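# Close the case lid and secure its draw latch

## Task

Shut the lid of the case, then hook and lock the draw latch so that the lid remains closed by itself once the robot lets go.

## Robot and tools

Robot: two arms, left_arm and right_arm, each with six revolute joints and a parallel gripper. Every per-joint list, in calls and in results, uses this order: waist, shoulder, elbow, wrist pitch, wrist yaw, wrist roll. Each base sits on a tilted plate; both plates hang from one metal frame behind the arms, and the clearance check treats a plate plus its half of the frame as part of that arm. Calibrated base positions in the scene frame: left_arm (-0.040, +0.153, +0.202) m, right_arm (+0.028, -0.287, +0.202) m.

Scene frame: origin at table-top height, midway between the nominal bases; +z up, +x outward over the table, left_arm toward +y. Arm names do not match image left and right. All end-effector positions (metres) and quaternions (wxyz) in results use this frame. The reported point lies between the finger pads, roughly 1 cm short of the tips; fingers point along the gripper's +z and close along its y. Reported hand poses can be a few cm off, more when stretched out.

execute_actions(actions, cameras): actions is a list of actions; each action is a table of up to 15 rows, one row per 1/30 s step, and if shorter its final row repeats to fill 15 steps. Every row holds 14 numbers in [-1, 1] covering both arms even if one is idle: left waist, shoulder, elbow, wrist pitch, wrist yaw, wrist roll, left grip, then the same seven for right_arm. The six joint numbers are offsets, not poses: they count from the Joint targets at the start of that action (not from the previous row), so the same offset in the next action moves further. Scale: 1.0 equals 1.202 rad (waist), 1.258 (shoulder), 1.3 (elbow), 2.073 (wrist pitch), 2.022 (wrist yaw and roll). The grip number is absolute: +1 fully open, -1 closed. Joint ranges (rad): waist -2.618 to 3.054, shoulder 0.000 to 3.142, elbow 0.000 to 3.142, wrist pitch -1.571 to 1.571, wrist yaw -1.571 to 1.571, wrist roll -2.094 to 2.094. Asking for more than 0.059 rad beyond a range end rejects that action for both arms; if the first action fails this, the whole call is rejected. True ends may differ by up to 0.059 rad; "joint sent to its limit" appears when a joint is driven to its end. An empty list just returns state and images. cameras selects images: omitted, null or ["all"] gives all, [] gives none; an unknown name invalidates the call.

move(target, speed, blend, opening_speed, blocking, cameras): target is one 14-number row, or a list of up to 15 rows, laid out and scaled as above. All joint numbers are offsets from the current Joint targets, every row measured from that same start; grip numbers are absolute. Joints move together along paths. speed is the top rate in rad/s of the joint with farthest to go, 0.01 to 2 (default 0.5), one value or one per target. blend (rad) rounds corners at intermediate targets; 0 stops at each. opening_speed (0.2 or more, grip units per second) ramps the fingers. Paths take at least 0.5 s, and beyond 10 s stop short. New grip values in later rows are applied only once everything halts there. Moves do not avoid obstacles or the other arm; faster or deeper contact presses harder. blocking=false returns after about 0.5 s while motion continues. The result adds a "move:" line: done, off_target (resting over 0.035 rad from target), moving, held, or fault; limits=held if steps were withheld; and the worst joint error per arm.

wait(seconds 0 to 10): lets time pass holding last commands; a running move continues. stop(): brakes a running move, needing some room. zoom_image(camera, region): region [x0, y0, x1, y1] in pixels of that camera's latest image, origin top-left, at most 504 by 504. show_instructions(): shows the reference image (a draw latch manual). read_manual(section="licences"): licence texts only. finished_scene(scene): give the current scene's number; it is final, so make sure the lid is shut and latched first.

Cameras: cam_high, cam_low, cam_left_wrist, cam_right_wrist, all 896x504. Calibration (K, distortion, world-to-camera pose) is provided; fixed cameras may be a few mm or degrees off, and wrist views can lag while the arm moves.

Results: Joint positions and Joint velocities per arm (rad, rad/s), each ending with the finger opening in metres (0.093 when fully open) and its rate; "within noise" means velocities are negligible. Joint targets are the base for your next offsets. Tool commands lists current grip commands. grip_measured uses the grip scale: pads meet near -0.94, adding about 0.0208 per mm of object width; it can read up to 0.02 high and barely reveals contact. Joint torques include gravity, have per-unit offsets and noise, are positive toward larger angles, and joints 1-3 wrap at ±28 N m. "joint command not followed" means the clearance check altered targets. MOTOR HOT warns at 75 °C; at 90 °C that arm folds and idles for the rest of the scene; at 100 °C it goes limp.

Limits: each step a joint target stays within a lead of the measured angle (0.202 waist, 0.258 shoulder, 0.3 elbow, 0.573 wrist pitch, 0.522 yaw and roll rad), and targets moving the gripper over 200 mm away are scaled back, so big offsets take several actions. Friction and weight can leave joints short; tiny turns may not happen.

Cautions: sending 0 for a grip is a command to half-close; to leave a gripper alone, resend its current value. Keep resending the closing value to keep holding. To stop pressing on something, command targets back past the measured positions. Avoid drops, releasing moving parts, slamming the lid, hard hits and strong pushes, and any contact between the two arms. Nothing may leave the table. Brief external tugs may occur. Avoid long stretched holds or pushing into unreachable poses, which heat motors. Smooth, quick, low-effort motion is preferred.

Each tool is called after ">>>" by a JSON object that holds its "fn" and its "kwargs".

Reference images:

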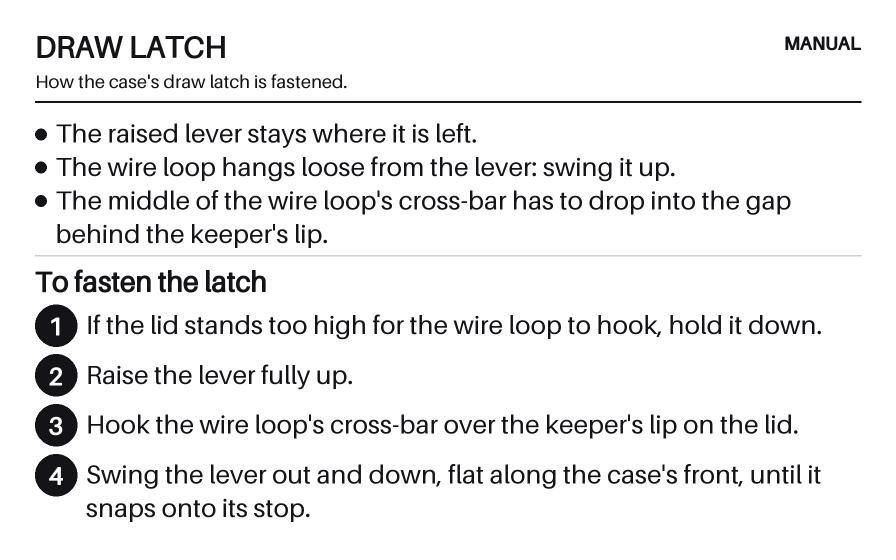

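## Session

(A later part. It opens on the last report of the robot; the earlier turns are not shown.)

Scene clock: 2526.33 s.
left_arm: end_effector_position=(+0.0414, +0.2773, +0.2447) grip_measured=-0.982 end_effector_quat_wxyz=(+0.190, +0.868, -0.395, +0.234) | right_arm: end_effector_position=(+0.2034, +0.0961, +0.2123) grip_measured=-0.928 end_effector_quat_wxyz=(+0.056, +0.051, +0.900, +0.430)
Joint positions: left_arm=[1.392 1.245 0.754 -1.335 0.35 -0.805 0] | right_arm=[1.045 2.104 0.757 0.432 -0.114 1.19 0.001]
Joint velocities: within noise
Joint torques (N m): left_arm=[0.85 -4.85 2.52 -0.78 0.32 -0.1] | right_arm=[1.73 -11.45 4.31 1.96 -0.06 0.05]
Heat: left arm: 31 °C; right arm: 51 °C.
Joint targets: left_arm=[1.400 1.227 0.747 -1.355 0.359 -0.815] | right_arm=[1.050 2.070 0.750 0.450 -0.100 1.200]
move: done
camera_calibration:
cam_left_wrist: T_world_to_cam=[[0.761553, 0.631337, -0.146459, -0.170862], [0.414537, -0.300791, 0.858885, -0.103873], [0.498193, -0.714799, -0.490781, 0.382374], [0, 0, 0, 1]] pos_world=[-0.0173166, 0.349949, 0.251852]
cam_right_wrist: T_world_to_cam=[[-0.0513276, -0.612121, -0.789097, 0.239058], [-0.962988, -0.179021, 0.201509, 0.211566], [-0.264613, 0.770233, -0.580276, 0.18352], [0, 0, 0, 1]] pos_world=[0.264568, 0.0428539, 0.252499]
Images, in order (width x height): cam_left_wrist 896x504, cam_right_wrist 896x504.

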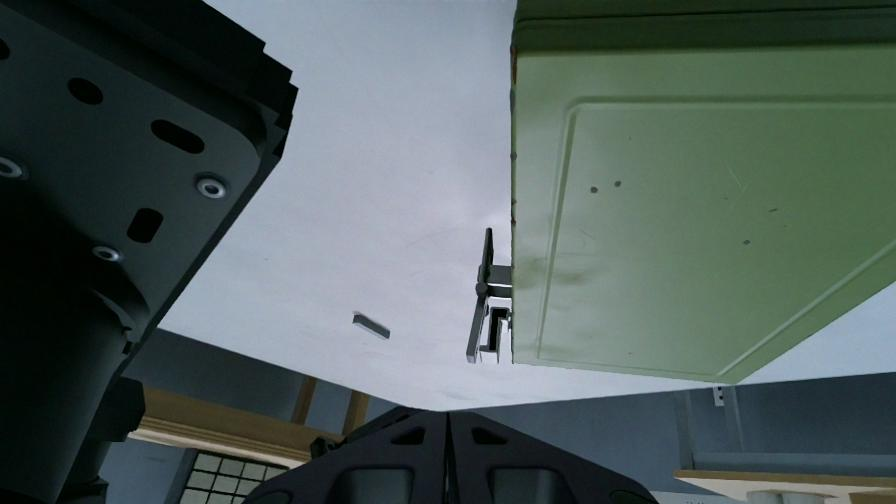

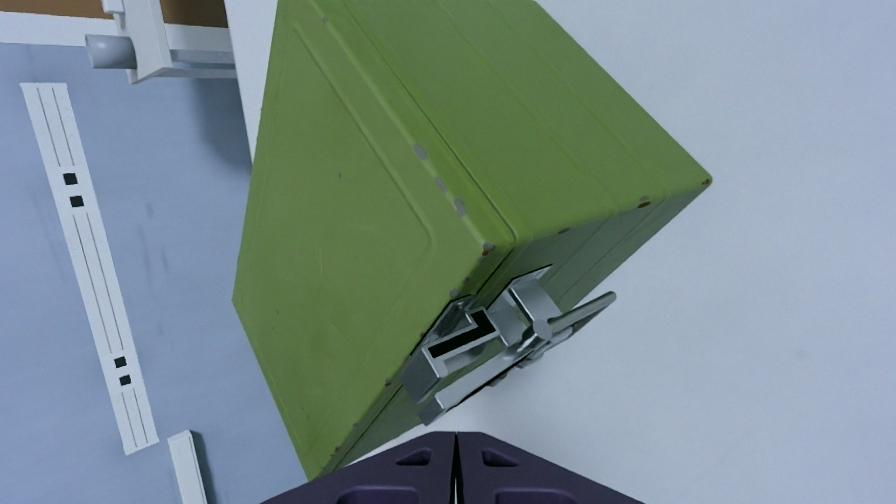

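>>> {"fn": "move", "kwargs": {"target": [[0,0,0,0,0,0,-1,0.3744,0.1828,-0.0231,0.1688,0.3462,0.2967,-0.93],[0,0,0,0,0,0,-1,0.3228,0.6677,0.1115,0.4631,0.3709,0.2695,-0.78]], "speed": 0.6, "blend": [0.05,0], "cameras": ["cam_right_wrist","cam_left_wrist"]}}

>>> {"fn": "zoom_image", "kwargs": {"camera": "cam_left_wrist", "region": [340, 190, 540, 390]}}

>>> {"fn": "zoom_image", "kwargs": {"camera": "cam_right_wrist", "region": [300, 204, 600, 504]}}

Scene clock: 2561.57 s.
left_arm: end_effector_position=(+0.0414, +0.2773, +0.2447) grip_measured=-0.982 end_effector_quat_wxyz=(+0.190, +0.868, -0.395, +0.234) | right_arm: end_effector_position=(+0.1547, +0.1337, +0.1032) grip_measured=-0.781 end_effector_quat_wxyz=(+0.202, +0.297, +0.763, +0.537)
Joint positions: left_arm=[1.392 1.245 0.754 -1.335 0.35 -0.805 0] | right_arm=[1.444 2.902 0.884 1.391 0.637 1.753 0.008]
Joint velocities: within noise
Joint torques (N m): left_arm=[0.84 -4.82 2.52 -0.78 0.32 -0.1] | right_arm=[0.17 -9.44 2.56 2.02 0.21 -0.21]
Heat: left arm: 31 °C; right arm: 53 °C.
Joint targets: left_arm=[1.400 1.227 0.747 -1.355 0.359 -0.815] | right_arm=[1.438 2.910 0.895 1.410 0.651 1.745]
move: done
camera_calibration:
cam_left_wrist: T_world_to_cam=[[0.761553, 0.631337, -0.146459, -0.170862], [0.414537, -0.300791, 0.858885, -0.103873], [0.498193, -0.714799, -0.490781, 0.382374], [0, 0, 0, 1]] pos_world=[-0.0173166, 0.349949, 0.251852]
cam_right_wrist: T_world_to_cam=[[-0.234836, -0.228548, -0.944785, 0.166662], [-0.930807, 0.332944, 0.150821, 0.125198], [0.280091, 0.91483, -0.290921, -0.0551181], [0, 0, 0, 1]] pos_world=[0.171111, 0.04683, 0.122542]
Images, in order (width x height): cam_left_wrist 896x504, cam_right_wrist 896x504.

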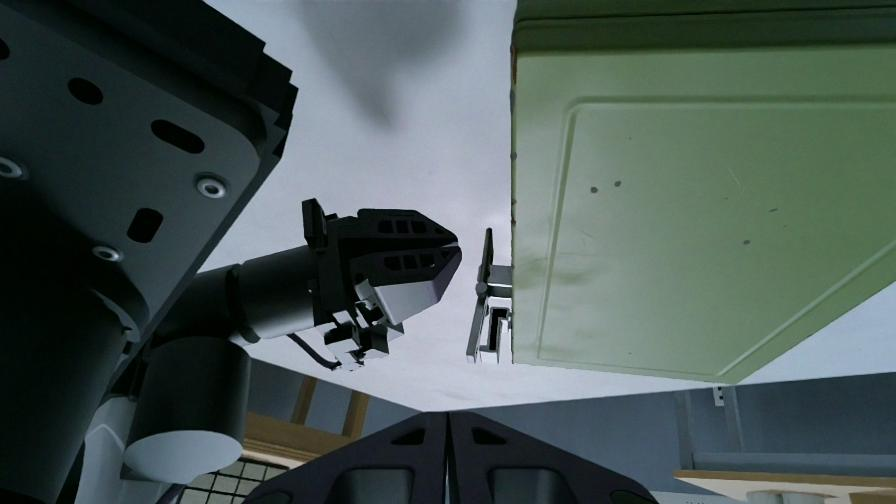

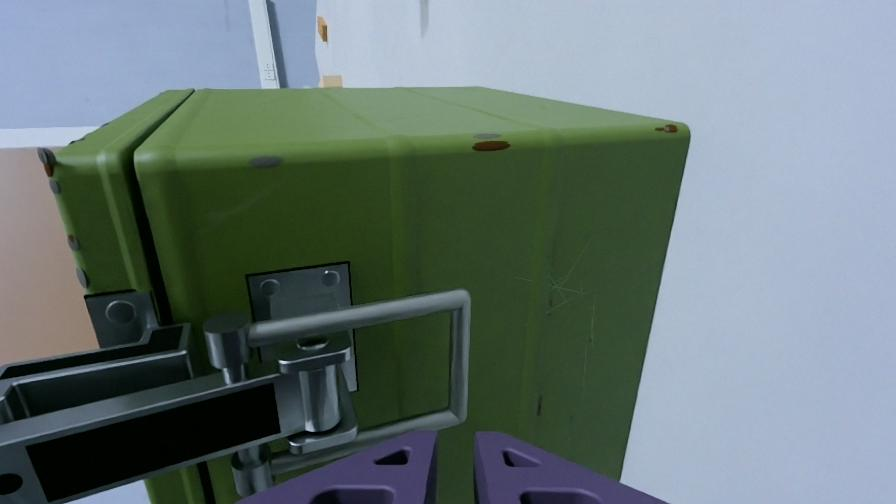

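Scaled by 2.520 from the camera's 896x504 image, which has a finer 1280x720 frame.

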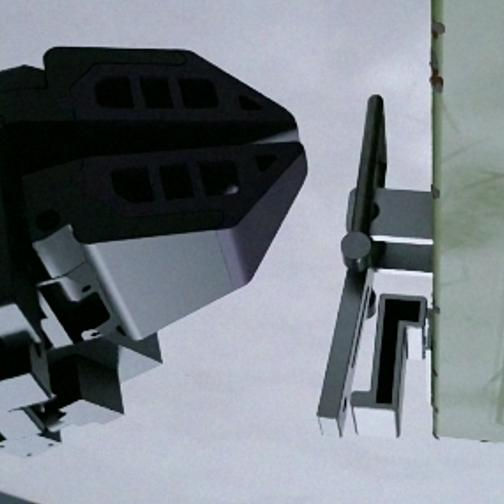

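Scaled by 1.680 from the camera's 896x504 image, which has a finer 1280x720 frame.

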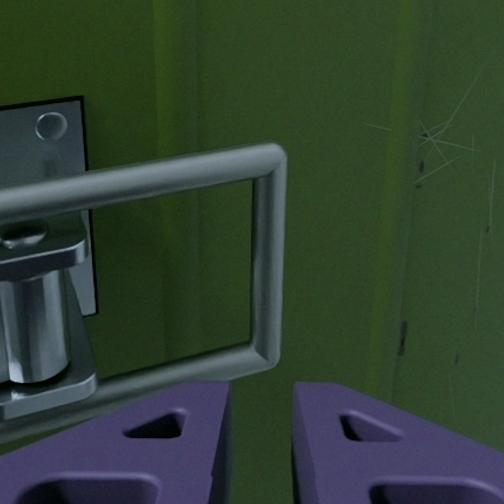

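>>> {"fn": "move", "kwargs": {"target": [0,0,0,0,0,0,-1,-0.0275,0.0231,0.0485,-0.0135,-0.0237,-0.0114,-0.78], "speed": 0.2, "cameras": ["cam_left_wrist","cam_right_wrist"]}}

Scene clock: 2606.80 s.
left_arm: end_effector_position=(+0.0414, +0.2773, +0.2447) grip_measured=-0.982 end_effector_quat_wxyz=(+0.190, +0.868, -0.395, +0.234) | right_arm: end_effector_position=(+0.1665, +0.1464, +0.1035) grip_measured=-0.781 end_effector_quat_wxyz=(+0.203, +0.302, +0.755, +0.546)
Joint positions: left_arm=[1.392 1.245 0.754 -1.335 0.35 -0.805 0] | right_arm=[1.412 2.924 0.945 1.392 0.617 1.73 0.008]
Joint velocities: within noise
Joint torques (N m): left_arm=[0.87 -4.81 2.51 -0.78 0.32 -0.1] | right_arm=[0.21 -9.29 3.11 1.87 -0.13 -0.14]
Heat: left arm: 31 °C; right arm: 53 °C.
Joint targets: left_arm=[1.400 1.227 0.747 -1.355 0.359 -0.815] | right_arm=[1.405 2.939 0.958 1.382 0.602 1.721]
move: done
camera_calibration:
cam_left_wrist: T_world_to_cam=[[0.761553, 0.631337, -0.146459, -0.170862], [0.414537, -0.300791, 0.858885, -0.103873], [0.498193, -0.714799, -0.490781, 0.382374], [0, 0, 0, 1]] pos_world=[-0.0173166, 0.349949, 0.251852]
cam_right_wrist: T_world_to_cam=[[-0.23234, -0.203994, -0.951002, 0.169321], [-0.928613, 0.33735, 0.154507, 0.130518], [0.289302, 0.919011, -0.267811, -0.0745139], [0, 0, 0, 1]] pos_world=[0.182098, 0.0589891, 0.120903]
Images, in order (width x height): cam_left_wrist 896x504, cam_right_wrist 896x504.

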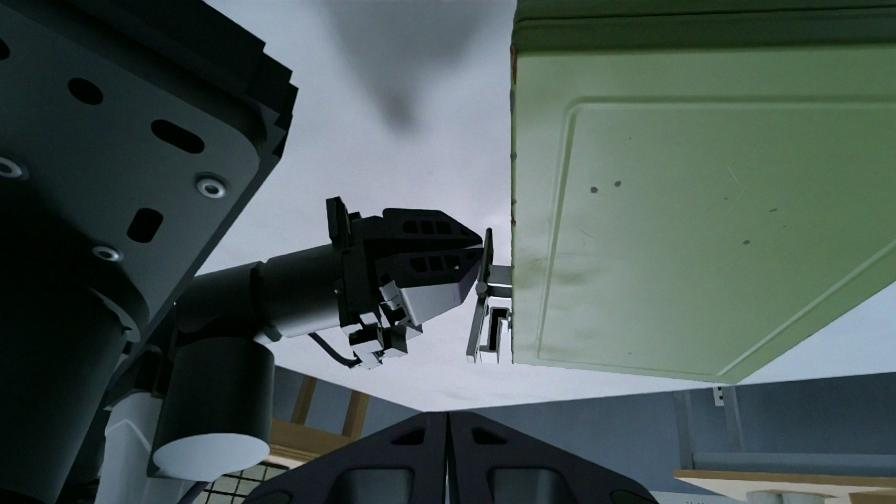

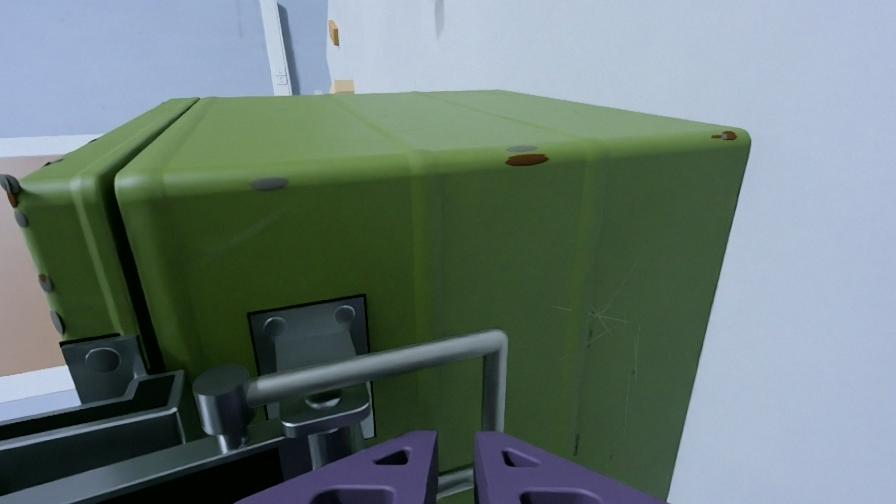

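>>> {"fn": "zoom_image", "kwargs": {"camera": "cam_left_wrist", "region": [420, 200, 560, 380]}}

>>> {"fn": "zoom_image", "kwargs": {"camera": "cam_right_wrist", "region": [300, 260, 600, 504]}}

Scaled by 2.800 from the camera's 896x504 image, which has a finer 1280x720 frame.

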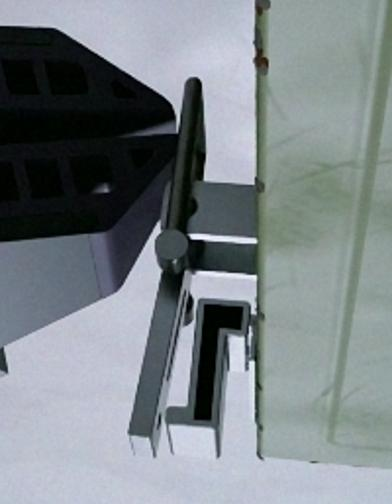

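Scaled by 1.680 from the camera's 896x504 image, which has a finer 1280x720 frame.

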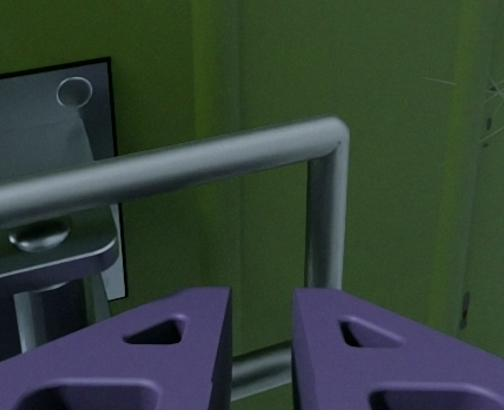

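>>> {"fn": "move", "kwargs": {"target": [0,0,0,0,0,0,-1,-0.0085,0.0045,-0.0238,0.0183,-0.0064,-0.003,-0.78], "speed": 0.2, "cameras": ["cam_left_wrist","cam_right_wrist"]}}

>>> {"fn": "zoom_image", "kwargs": {"camera": "cam_left_wrist", "region": [420, 200, 560, 380]}}

>>> {"fn": "zoom_image", "kwargs": {"camera": "cam_right_wrist", "region": [300, 260, 600, 504]}}

Scene clock: 2654.10 s.
left_arm: end_effector_position=(+0.0414, +0.2773, +0.2447) grip_measured=-0.982 end_effector_quat_wxyz=(+0.190, +0.868, -0.395, +0.234) | right_arm: end_effector_position=(+0.1679, +0.1422, +0.0993) grip_measured=-0.781 end_effector_quat_wxyz=(+0.201, +0.299, +0.759, +0.542)
Joint positions: left_arm=[1.392 1.245 0.754 -1.335 0.35 -0.805 0] | right_arm=[1.402 2.931 0.933 1.401 0.604 1.724 0.008]
Joint velocities: within noise
Joint torques (N m): left_arm=[0.88 -4.85 2.54 -0.78 0.32 -0.09] | right_arm=[0.18 -9.17 1.35 2.04 -0.08 -0.19]
Heat: left arm: 31 °C; right arm: 51 °C.
Joint targets: left_arm=[1.400 1.227 0.747 -1.355 0.359 -0.815] | right_arm=[1.395 2.944 0.927 1.420 0.590 1.716]
move: done
camera_calibration:
cam_left_wrist: T_world_to_cam=[[0.761553, 0.631337, -0.146459, -0.170862], [0.414537, -0.300791, 0.858885, -0.103873], [0.498193, -0.714799, -0.490781, 0.382374], [0, 0, 0, 1]] pos_world=[-0.0173166, 0.349949, 0.251852]
cam_right_wrist: T_world_to_cam=[[-0.234541, -0.215867, -0.947836, 0.166482], [-0.929949, 0.333847, 0.154082, 0.134653], [0.283171, 0.917577, -0.279046, -0.0698299], [0, 0, 0, 1]] pos_world=[0.184041, 0.0550588, 0.117564]
Images, in order (width x height): cam_left_wrist 896x504, cam_right_wrist 896x504.

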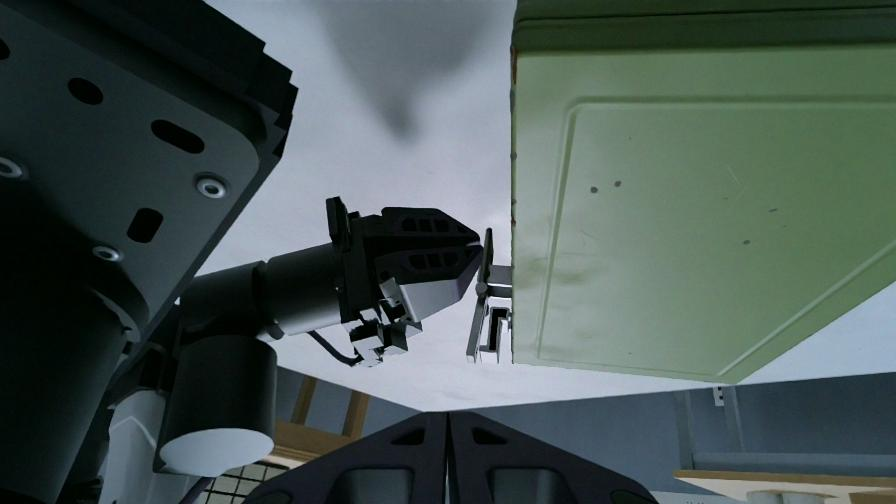

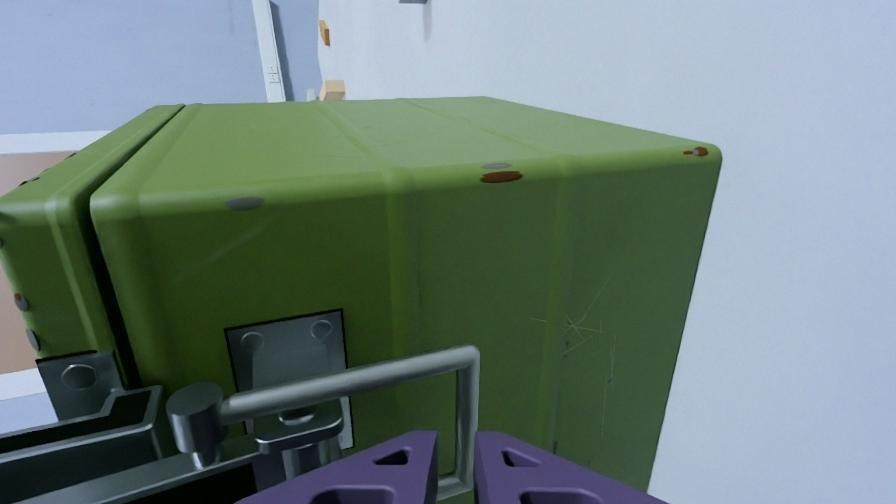

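Scaled by 2.800 from the camera's 896x504 image, which has a finer 1280x720 frame.

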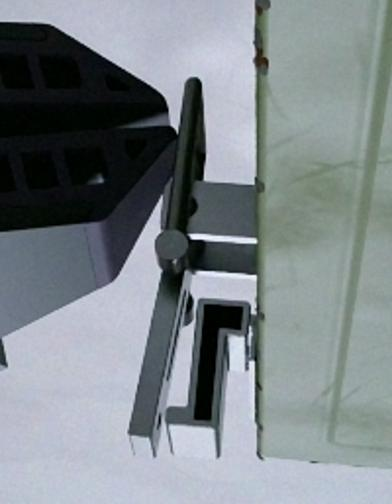

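Scaled by 1.680 from the camera's 896x504 image, which has a finer 1280x720 frame.

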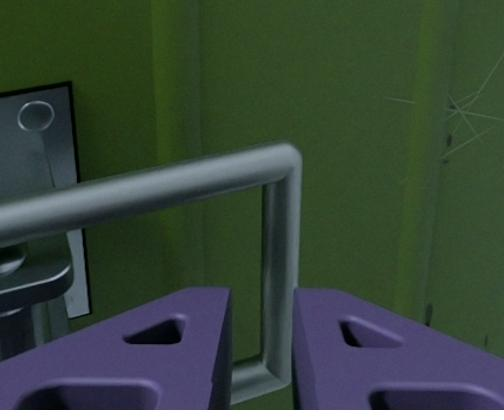

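>>> {"fn": "move", "kwargs": {"target": [0,0,0,0,0,0,-1,-0.01,0.0087,-0.0085,0.0111,-0.0045,-0.004,-0.78], "speed": 0.2, "cameras": ["cam_left_wrist","cam_right_wrist"]}}

>>> {"fn": "zoom_image", "kwargs": {"camera": "cam_left_wrist", "region": [420, 200, 560, 380]}}

>>> {"fn": "zoom_image", "kwargs": {"camera": "cam_right_wrist", "region": [300, 260, 600, 504]}}

Scene clock: 2689.87 s.
left_arm: end_effector_position=(+0.0414, +0.2773, +0.2447) grip_measured=-0.982 end_effector_quat_wxyz=(+0.190, +0.868, -0.395, +0.234) | right_arm: end_effector_position=(+0.1705, +0.1372, +0.0955) grip_measured=-0.781 end_effector_quat_wxyz=(+0.202, +0.299, +0.760, +0.540)
Joint positions: left_arm=[1.392 1.245 0.754 -1.335 0.35 -0.805 0] | right_arm=[1.39 2.942 0.922 1.424 0.595 1.716 0.008]
Joint velocities: within noise
Joint torques (N m): left_arm=[0.87 -4.86 2.54 -0.78 0.31 -0.1] | right_arm=[0.06 -9.01 1.29 2.04 -0.11 -0.18]
Heat: left arm: 31 °C; right arm: 50 °C.
Joint targets: left_arm=[1.400 1.227 0.747 -1.355 0.359 -0.815] | right_arm=[1.383 2.955 0.916 1.443 0.580 1.708]
move: done
camera_calibration:
cam_left_wrist: T_world_to_cam=[[0.761553, 0.631337, -0.146459, -0.170862], [0.414537, -0.300791, 0.858885, -0.103873], [0.498193, -0.714799, -0.490781, 0.382374], [0, 0, 0, 1]] pos_world=[-0.0173166, 0.349949, 0.251852]
cam_right_wrist: T_world_to_cam=[[-0.234909, -0.219757, -0.94685, 0.162951], [-0.929818, 0.334709, 0.153, 0.139274], [0.283296, 0.916339, -0.28296, -0.0665298], [0, 0, 0, 1]] pos_world=[0.186626, 0.0501573, 0.114156]
Images, in order (width x height): cam_left_wrist 896x504, cam_right_wrist 896x504.

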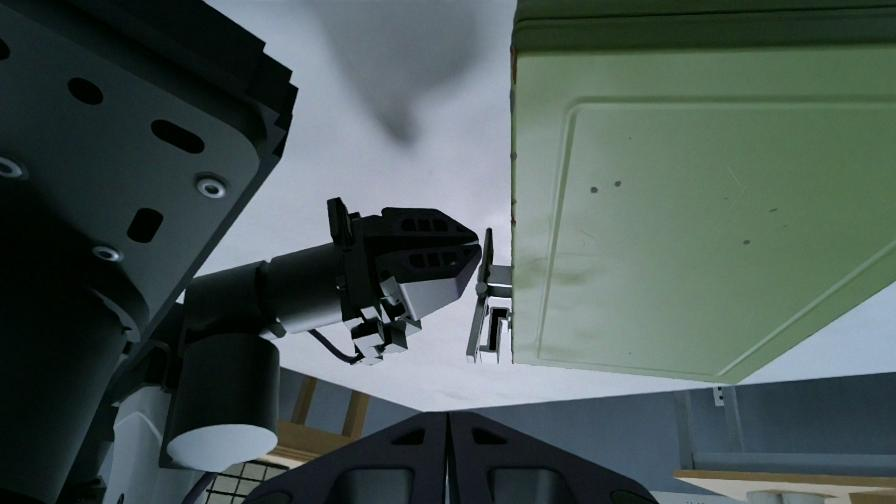

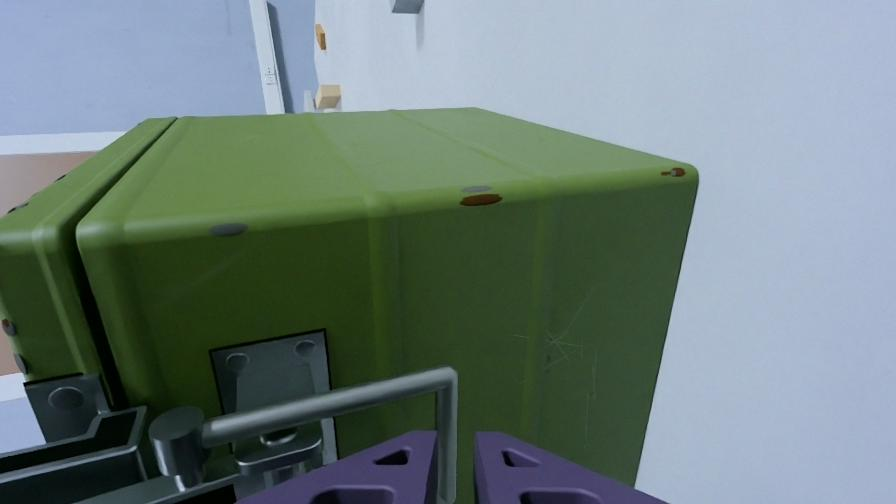

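Scaled by 2.800 from the camera's 896x504 image, which has a finer 1280x720 frame.

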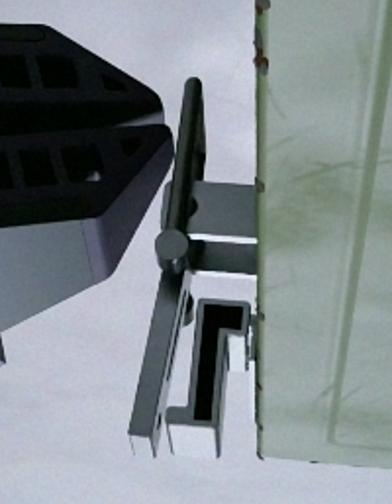

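Scaled by 1.680 from the camera's 896x504 image, which has a finer 1280x720 frame.

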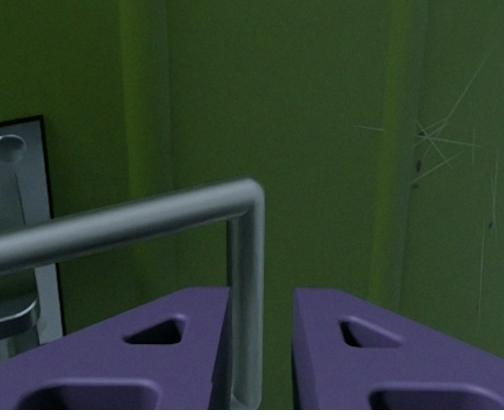

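>>> {"fn": "move", "kwargs": {"target": [0,0,0,0,0,0,-1,-0.0083,0,0.0315,-0.0198,-0.004,-0.003,-0.70], "speed": 0.2, "cameras": ["cam_left_wrist","cam_right_wrist"]}}

>>> {"fn": "zoom_image", "kwargs": {"camera": "cam_left_wrist", "region": [420, 200, 560, 380]}}

>>> {"fn": "zoom_image", "kwargs": {"camera": "cam_right_wrist", "region": [300, 260, 600, 504]}}

Scene clock: 2742.57 s.
left_arm: end_effector_position=(+0.0414, +0.2773, +0.2447) grip_measured=-0.982 end_effector_quat_wxyz=(+0.190, +0.868, -0.395, +0.234) | right_arm: end_effector_position=(+0.1741, +0.1421, +0.0970) grip_measured=-0.701 end_effector_quat_wxyz=(+0.202, +0.300, +0.758, +0.542)
Joint positions: left_arm=[1.392 1.245 0.754 -1.335 0.35 -0.805 0] | right_arm=[1.381 2.942 0.941 1.415 0.588 1.71 0.012]
Joint velocities: within noise
Joint torques (N m): left_arm=[0.87 -4.83 2.5 -0.78 0.32 -0.1] | right_arm=[-0.06 -9.17 3.12 1.8 -0.14 -0.13]
Heat: left arm: 31 °C; right arm: 49 °C.
Joint targets: left_arm=[1.400 1.227 0.747 -1.355 0.359 -0.815] | right_arm=[1.373 2.955 0.957 1.402 0.572 1.701]
move: done
camera_calibration:
cam_left_wrist: T_world_to_cam=[[0.761553, 0.631337, -0.146459, -0.170862], [0.414537, -0.300791, 0.858885, -0.103873], [0.498193, -0.714799, -0.490781, 0.382374], [0, 0, 0, 1]] pos_world=[-0.0173166, 0.349949, 0.251852]
cam_right_wrist: T_world_to_cam=[[-0.234396, -0.213157, -0.948484, 0.165364], [-0.929371, 0.335347, 0.154309, 0.140523], [0.28518, 0.917664, -0.276706, -0.072736], [0, 0, 0, 1]] pos_world=[0.190101, 0.0548719, 0.115035]
Images, in order (width x height): cam_left_wrist 896x504, cam_right_wrist 896x504.

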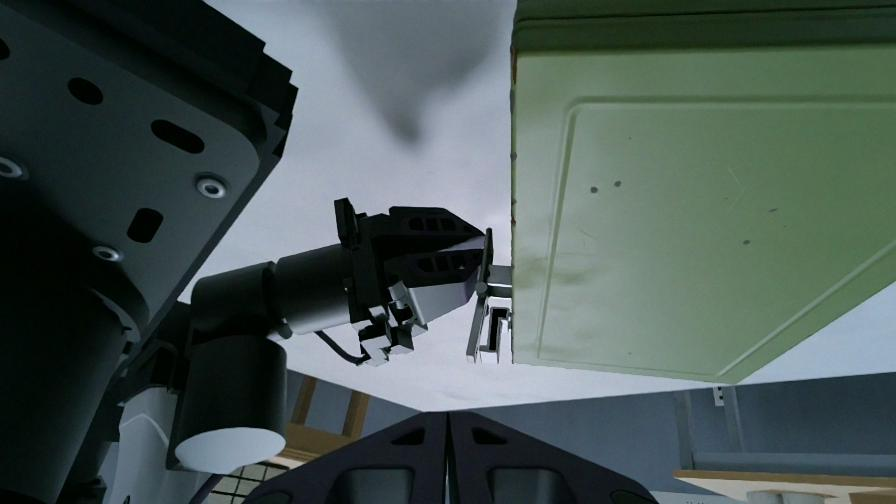

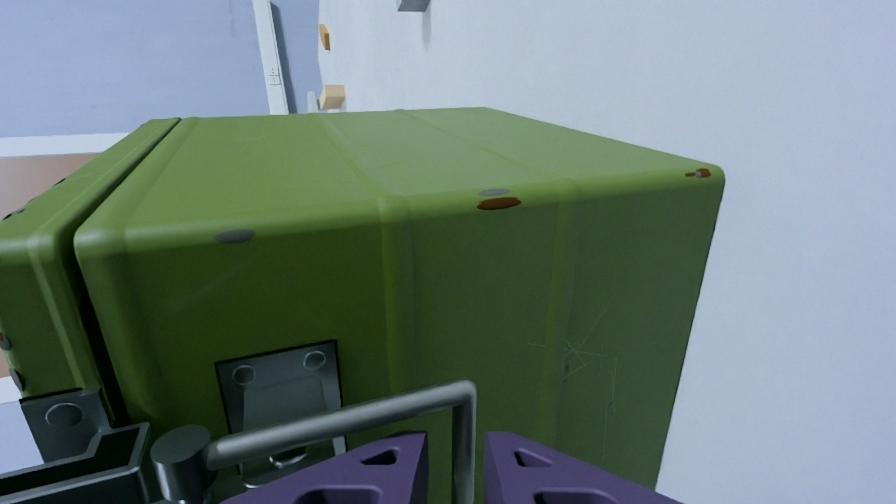

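Scaled by 2.800 from the camera's 896x504 image, which has a finer 1280x720 frame.

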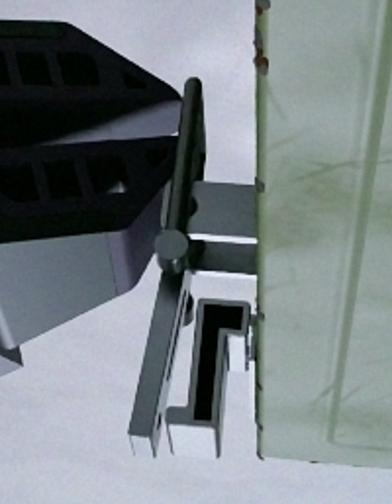

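Scaled by 1.680 from the camera's 896x504 image, which has a finer 1280x720 frame.

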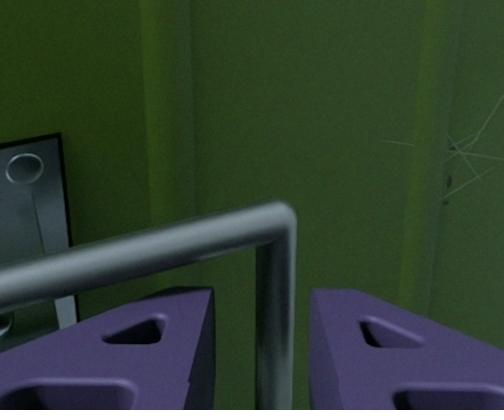

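>>> {"fn": "move", "kwargs": {"target": [0,0,0,0,0,0,-1,-0.0058,0,0.0131,-0.0174,-0.003,-0.0025,-0.70], "speed": 0.2, "cameras": ["cam_left_wrist","cam_right_wrist"]}}

>>> {"fn": "zoom_image", "kwargs": {"camera": "cam_left_wrist", "region": [420, 200, 560, 380]}}

>>> {"fn": "zoom_image", "kwargs": {"camera": "cam_right_wrist", "region": [300, 260, 600, 504]}}

Scene clock: 2754.27 s.
left_arm: end_effector_position=(+0.0414, +0.2773, +0.2447) grip_measured=-0.982 end_effector_quat_wxyz=(+0.190, +0.868, -0.395, +0.234) | right_arm: end_effector_position=(+0.1751, +0.1439, +0.0919) grip_measured=-0.701 end_effector_quat_wxyz=(+0.203, +0.296, +0.766, +0.532)
Joint positions: left_arm=[1.392 1.245 0.754 -1.335 0.35 -0.805 0] | right_arm=[1.375 2.942 0.956 1.376 0.581 1.705 0.012]
Joint velocities: within noise
Joint torques (N m): left_arm=[0.81 -4.83 2.54 -0.79 0.31 -0.1] | right_arm=[0.06 -9.36 3.32 1.81 -0.11 -0.14]
Heat: left arm: 31 °C; right arm: 49 °C.
Joint targets: left_arm=[1.400 1.227 0.747 -1.355 0.359 -0.815] | right_arm=[1.366 2.955 0.974 1.366 0.566 1.696]
move: done
camera_calibration:
cam_left_wrist: T_world_to_cam=[[0.761553, 0.631337, -0.146459, -0.170862], [0.414537, -0.300791, 0.858885, -0.103873], [0.498193, -0.714799, -0.490781, 0.382374], [0, 0, 0, 1]] pos_world=[-0.0173166, 0.349949, 0.251852]
cam_right_wrist: T_world_to_cam=[[-0.236374, -0.239391, -0.941711, 0.164672], [-0.930727, 0.334128, 0.148679, 0.142546], [0.279059, 0.91162, -0.301787, -0.0718035], [0, 0, 0, 1]] pos_world=[0.191634, 0.0572499, 0.112211]
Images, in order (width x height): cam_left_wrist 896x504, cam_right_wrist 896x504.

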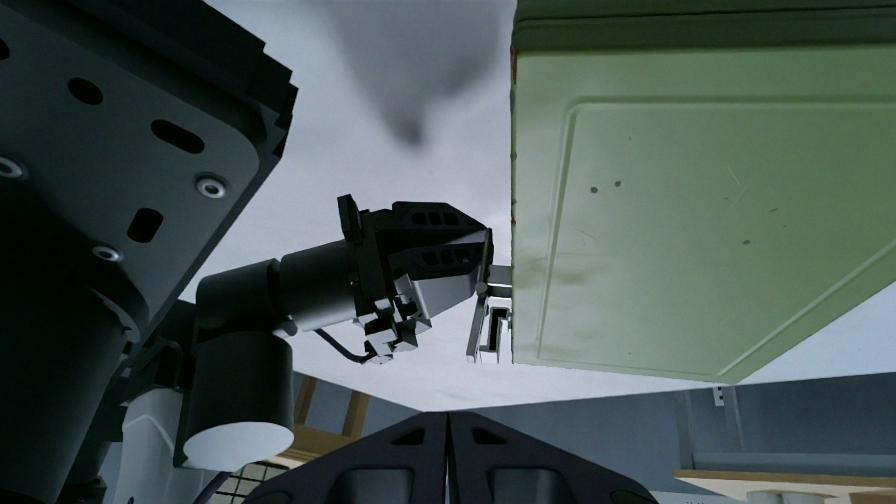

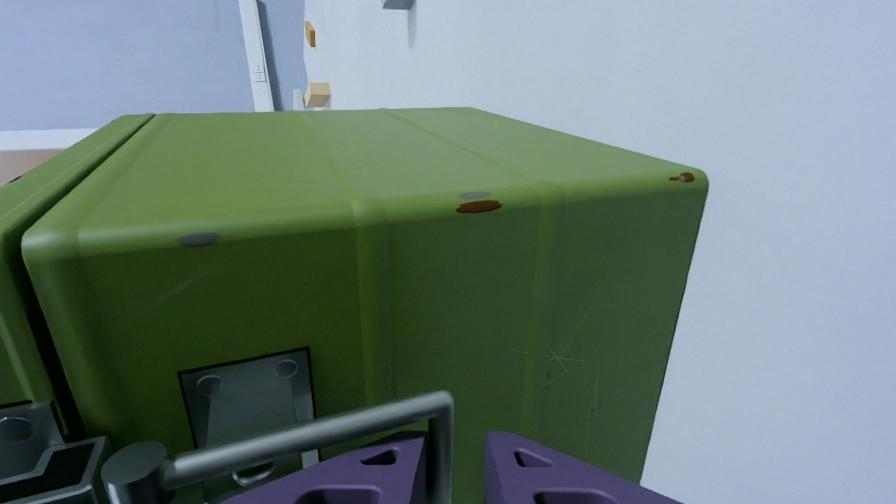

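Scaled by 2.800 from the camera's 896x504 image, which has a finer 1280x720 frame.

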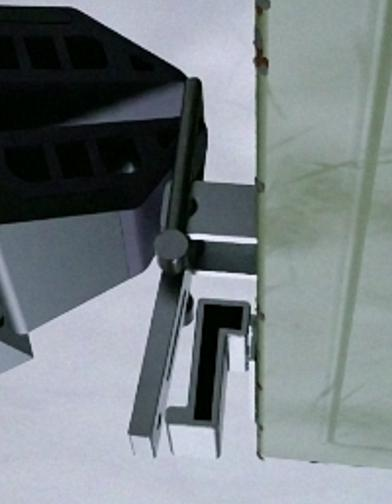

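Scaled by 1.680 from the camera's 896x504 image, which has a finer 1280x720 frame.

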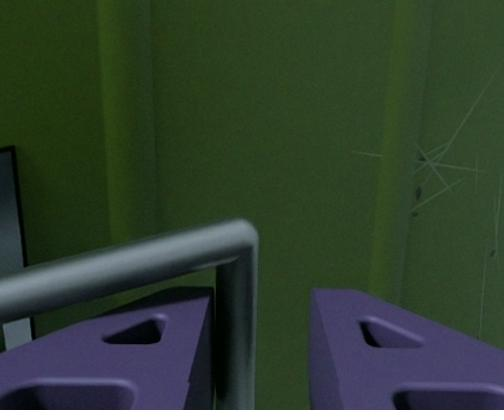

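>>> {"fn": "move", "kwargs": {"target": [0,0,0,0,0,0,-1,0,0,0.003,0.0198,0,0,-0.70], "speed": 0.2, "cameras": ["cam_left_wrist","cam_right_wrist"]}}

>>> {"fn": "zoom_image", "kwargs": {"camera": "cam_left_wrist", "region": [420, 200, 560, 380]}}

>>> {"fn": "zoom_image", "kwargs": {"camera": "cam_right_wrist", "region": [300, 260, 600, 504]}}

Scene clock: 2766.83 s.
left_arm: end_effector_position=(+0.0414, +0.2773, +0.2447) grip_measured=-0.982 end_effector_quat_wxyz=(+0.190, +0.868, -0.395, +0.234) | right_arm: end_effector_position=(+0.1751, +0.1439, +0.0920) grip_measured=-0.701 end_effector_quat_wxyz=(+0.203, +0.296, +0.766, +0.533)
Joint positions: left_arm=[1.392 1.245 0.754 -1.335 0.35 -0.805 0] | right_arm=[1.375 2.942 0.956 1.377 0.581 1.704 0.012]
Joint velocities: within noise
Joint torques (N m): left_arm=[0.85 -4.89 2.55 -0.78 0.32 -0.11] | right_arm=[-0.2 -9.26 3.75 2.2 -0.12 -0.16]
Heat: left arm: 31 °C; right arm: 48 °C.
Joint targets: left_arm=[1.400 1.227 0.747 -1.355 0.359 -0.815] | right_arm=[1.366 2.955 0.978 1.407 0.566 1.696]
move: done
camera_calibration:
cam_left_wrist: T_world_to_cam=[[0.761553, 0.631337, -0.146459, -0.170862], [0.414537, -0.300791, 0.858885, -0.103873], [0.498193, -0.714799, -0.490781, 0.382374], [0, 0, 0, 1]] pos_world=[-0.0173166, 0.349949, 0.251852]
cam_right_wrist: T_world_to_cam=[[-0.236005, -0.238924, -0.941922, 0.164722], [-0.930804, 0.333992, 0.1485, 0.142575], [0.279114, 0.911792, -0.301215, -0.0719024], [0, 0, 0, 1]] pos_world=[0.191654, 0.057297, 0.112325]
Images, in order (width x height): cam_left_wrist 896x504, cam_right_wrist 896x504.

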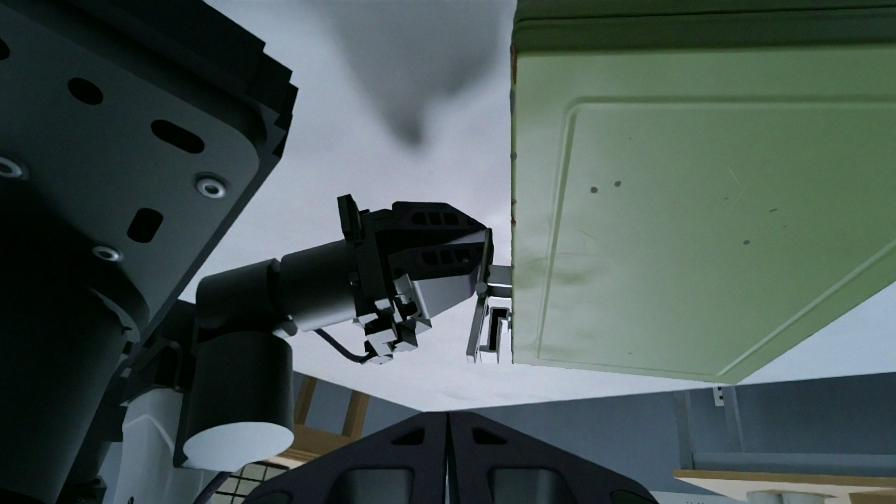

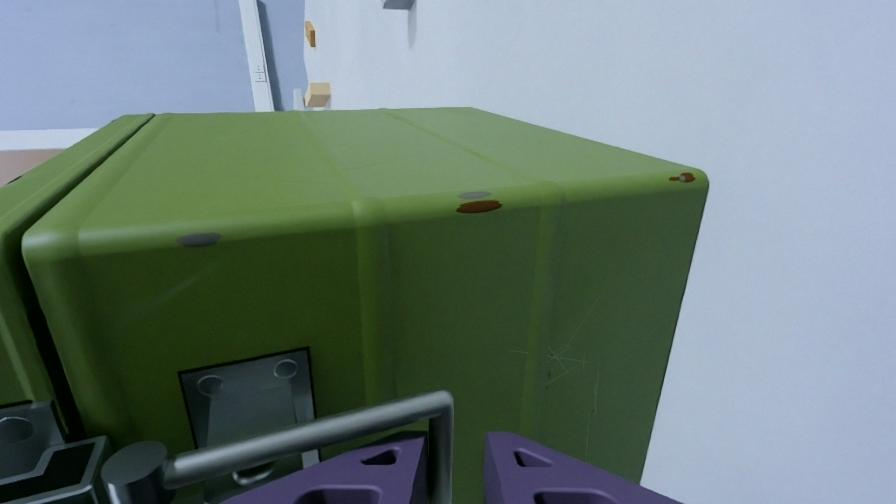

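Scaled by 2.800 from the camera's 896x504 image, which has a finer 1280x720 frame.

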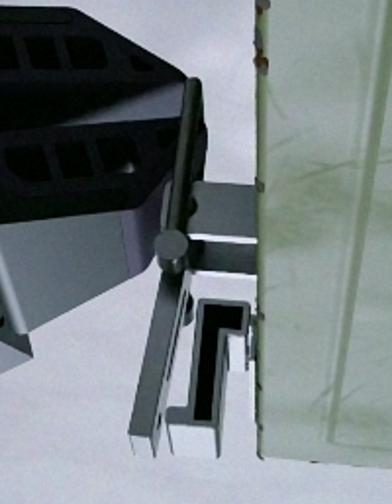

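Scaled by 1.680 from the camera's 896x504 image, which has a finer 1280x720 frame.

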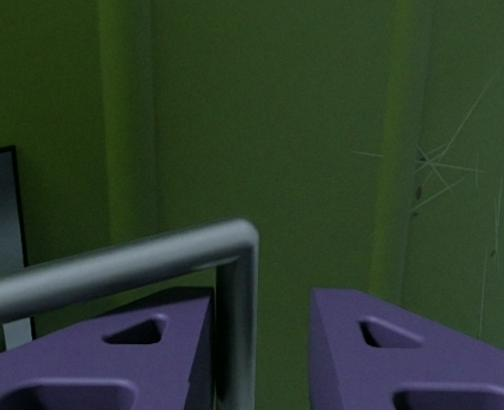

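>>> {"fn": "move", "kwargs": {"target": [0,0,0,0,0,0,-1,0,0,0.002,0.0055,0,0,-0.70], "speed": 0.2, "cameras": ["cam_left_wrist","cam_right_wrist"]}}

>>> {"fn": "zoom_image", "kwargs": {"camera": "cam_left_wrist", "region": [420, 200, 560, 380]}}

>>> {"fn": "zoom_image", "kwargs": {"camera": "cam_right_wrist", "region": [300, 260, 600, 504]}}

Scene clock: 2771.77 s.
left_arm: end_effector_position=(+0.0414, +0.2773, +0.2447) grip_measured=-0.982 end_effector_quat_wxyz=(+0.190, +0.868, -0.395, +0.234) | right_arm: end_effector_position=(+0.1752, +0.1441, +0.0921) grip_measured=-0.701 end_effector_quat_wxyz=(+0.203, +0.297, +0.765, +0.534)
Joint positions: left_arm=[1.392 1.245 0.754 -1.335 0.35 -0.805 0] | right_arm=[1.375 2.945 0.956 1.383 0.581 1.704 0.012]
Joint velocities: within noise
Joint torques (N m): left_arm=[0.9 -4.85 2.54 -0.78 0.32 -0.09] | right_arm=[-0.05 -9.43 3.77 2.22 -0.1 -0.17]
Heat: left arm: 31 °C; right arm: 48 °C.
Joint targets: left_arm=[1.400 1.227 0.747 -1.355 0.359 -0.815] | right_arm=[1.366 2.955 0.981 1.418 0.566 1.696]
move: done
camera_calibration:
cam_left_wrist: T_world_to_cam=[[0.761553, 0.631337, -0.146459, -0.170862], [0.414537, -0.300791, 0.858885, -0.103873], [0.498193, -0.714799, -0.490781, 0.382374], [0, 0, 0, 1]] pos_world=[-0.0173166, 0.349949, 0.251852]
cam_right_wrist: T_world_to_cam=[[-0.235568, -0.235299, -0.942943, 0.16434], [-0.93077, 0.333758, 0.149241, 0.142507], [0.279599, 0.91282, -0.297632, -0.0725446], [0, 0, 0, 1]] pos_world=[0.191638, 0.0573262, 0.112103]
Images, in order (width x height): cam_left_wrist 896x504, cam_right_wrist 896x504.

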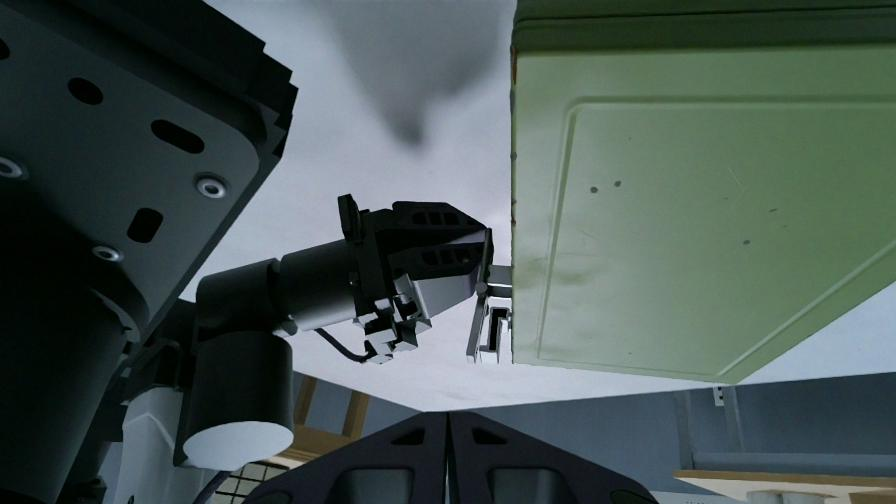

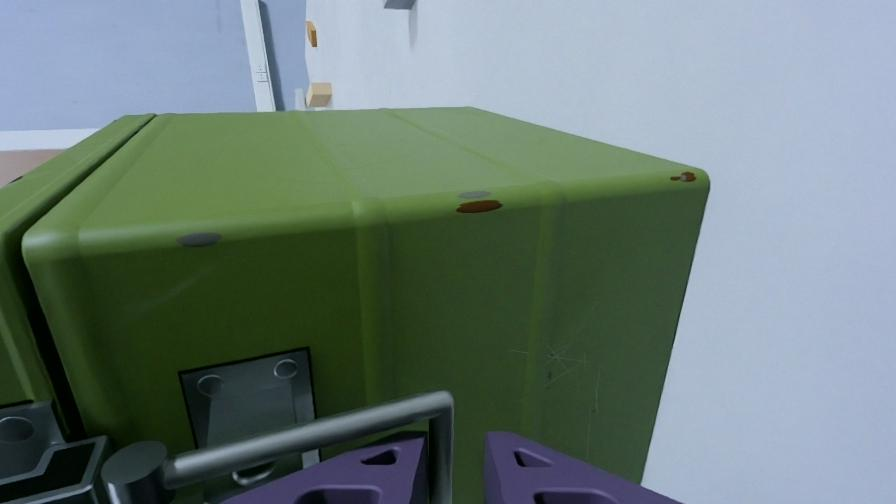

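Scaled by 2.800 from the camera's 896x504 image, which has a finer 1280x720 frame.

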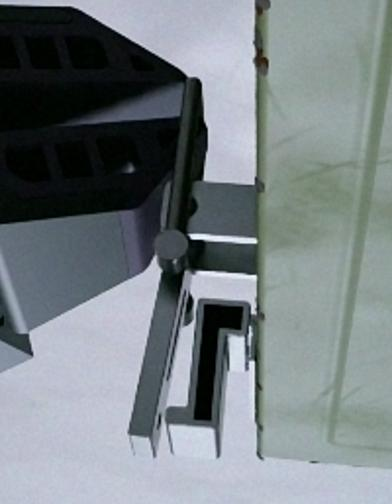

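Scaled by 1.680 from the camera's 896x504 image, which has a finer 1280x720 frame.

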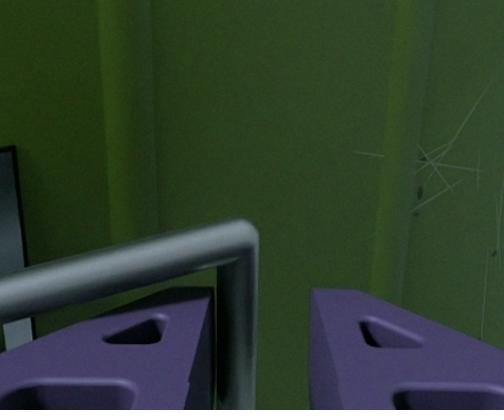

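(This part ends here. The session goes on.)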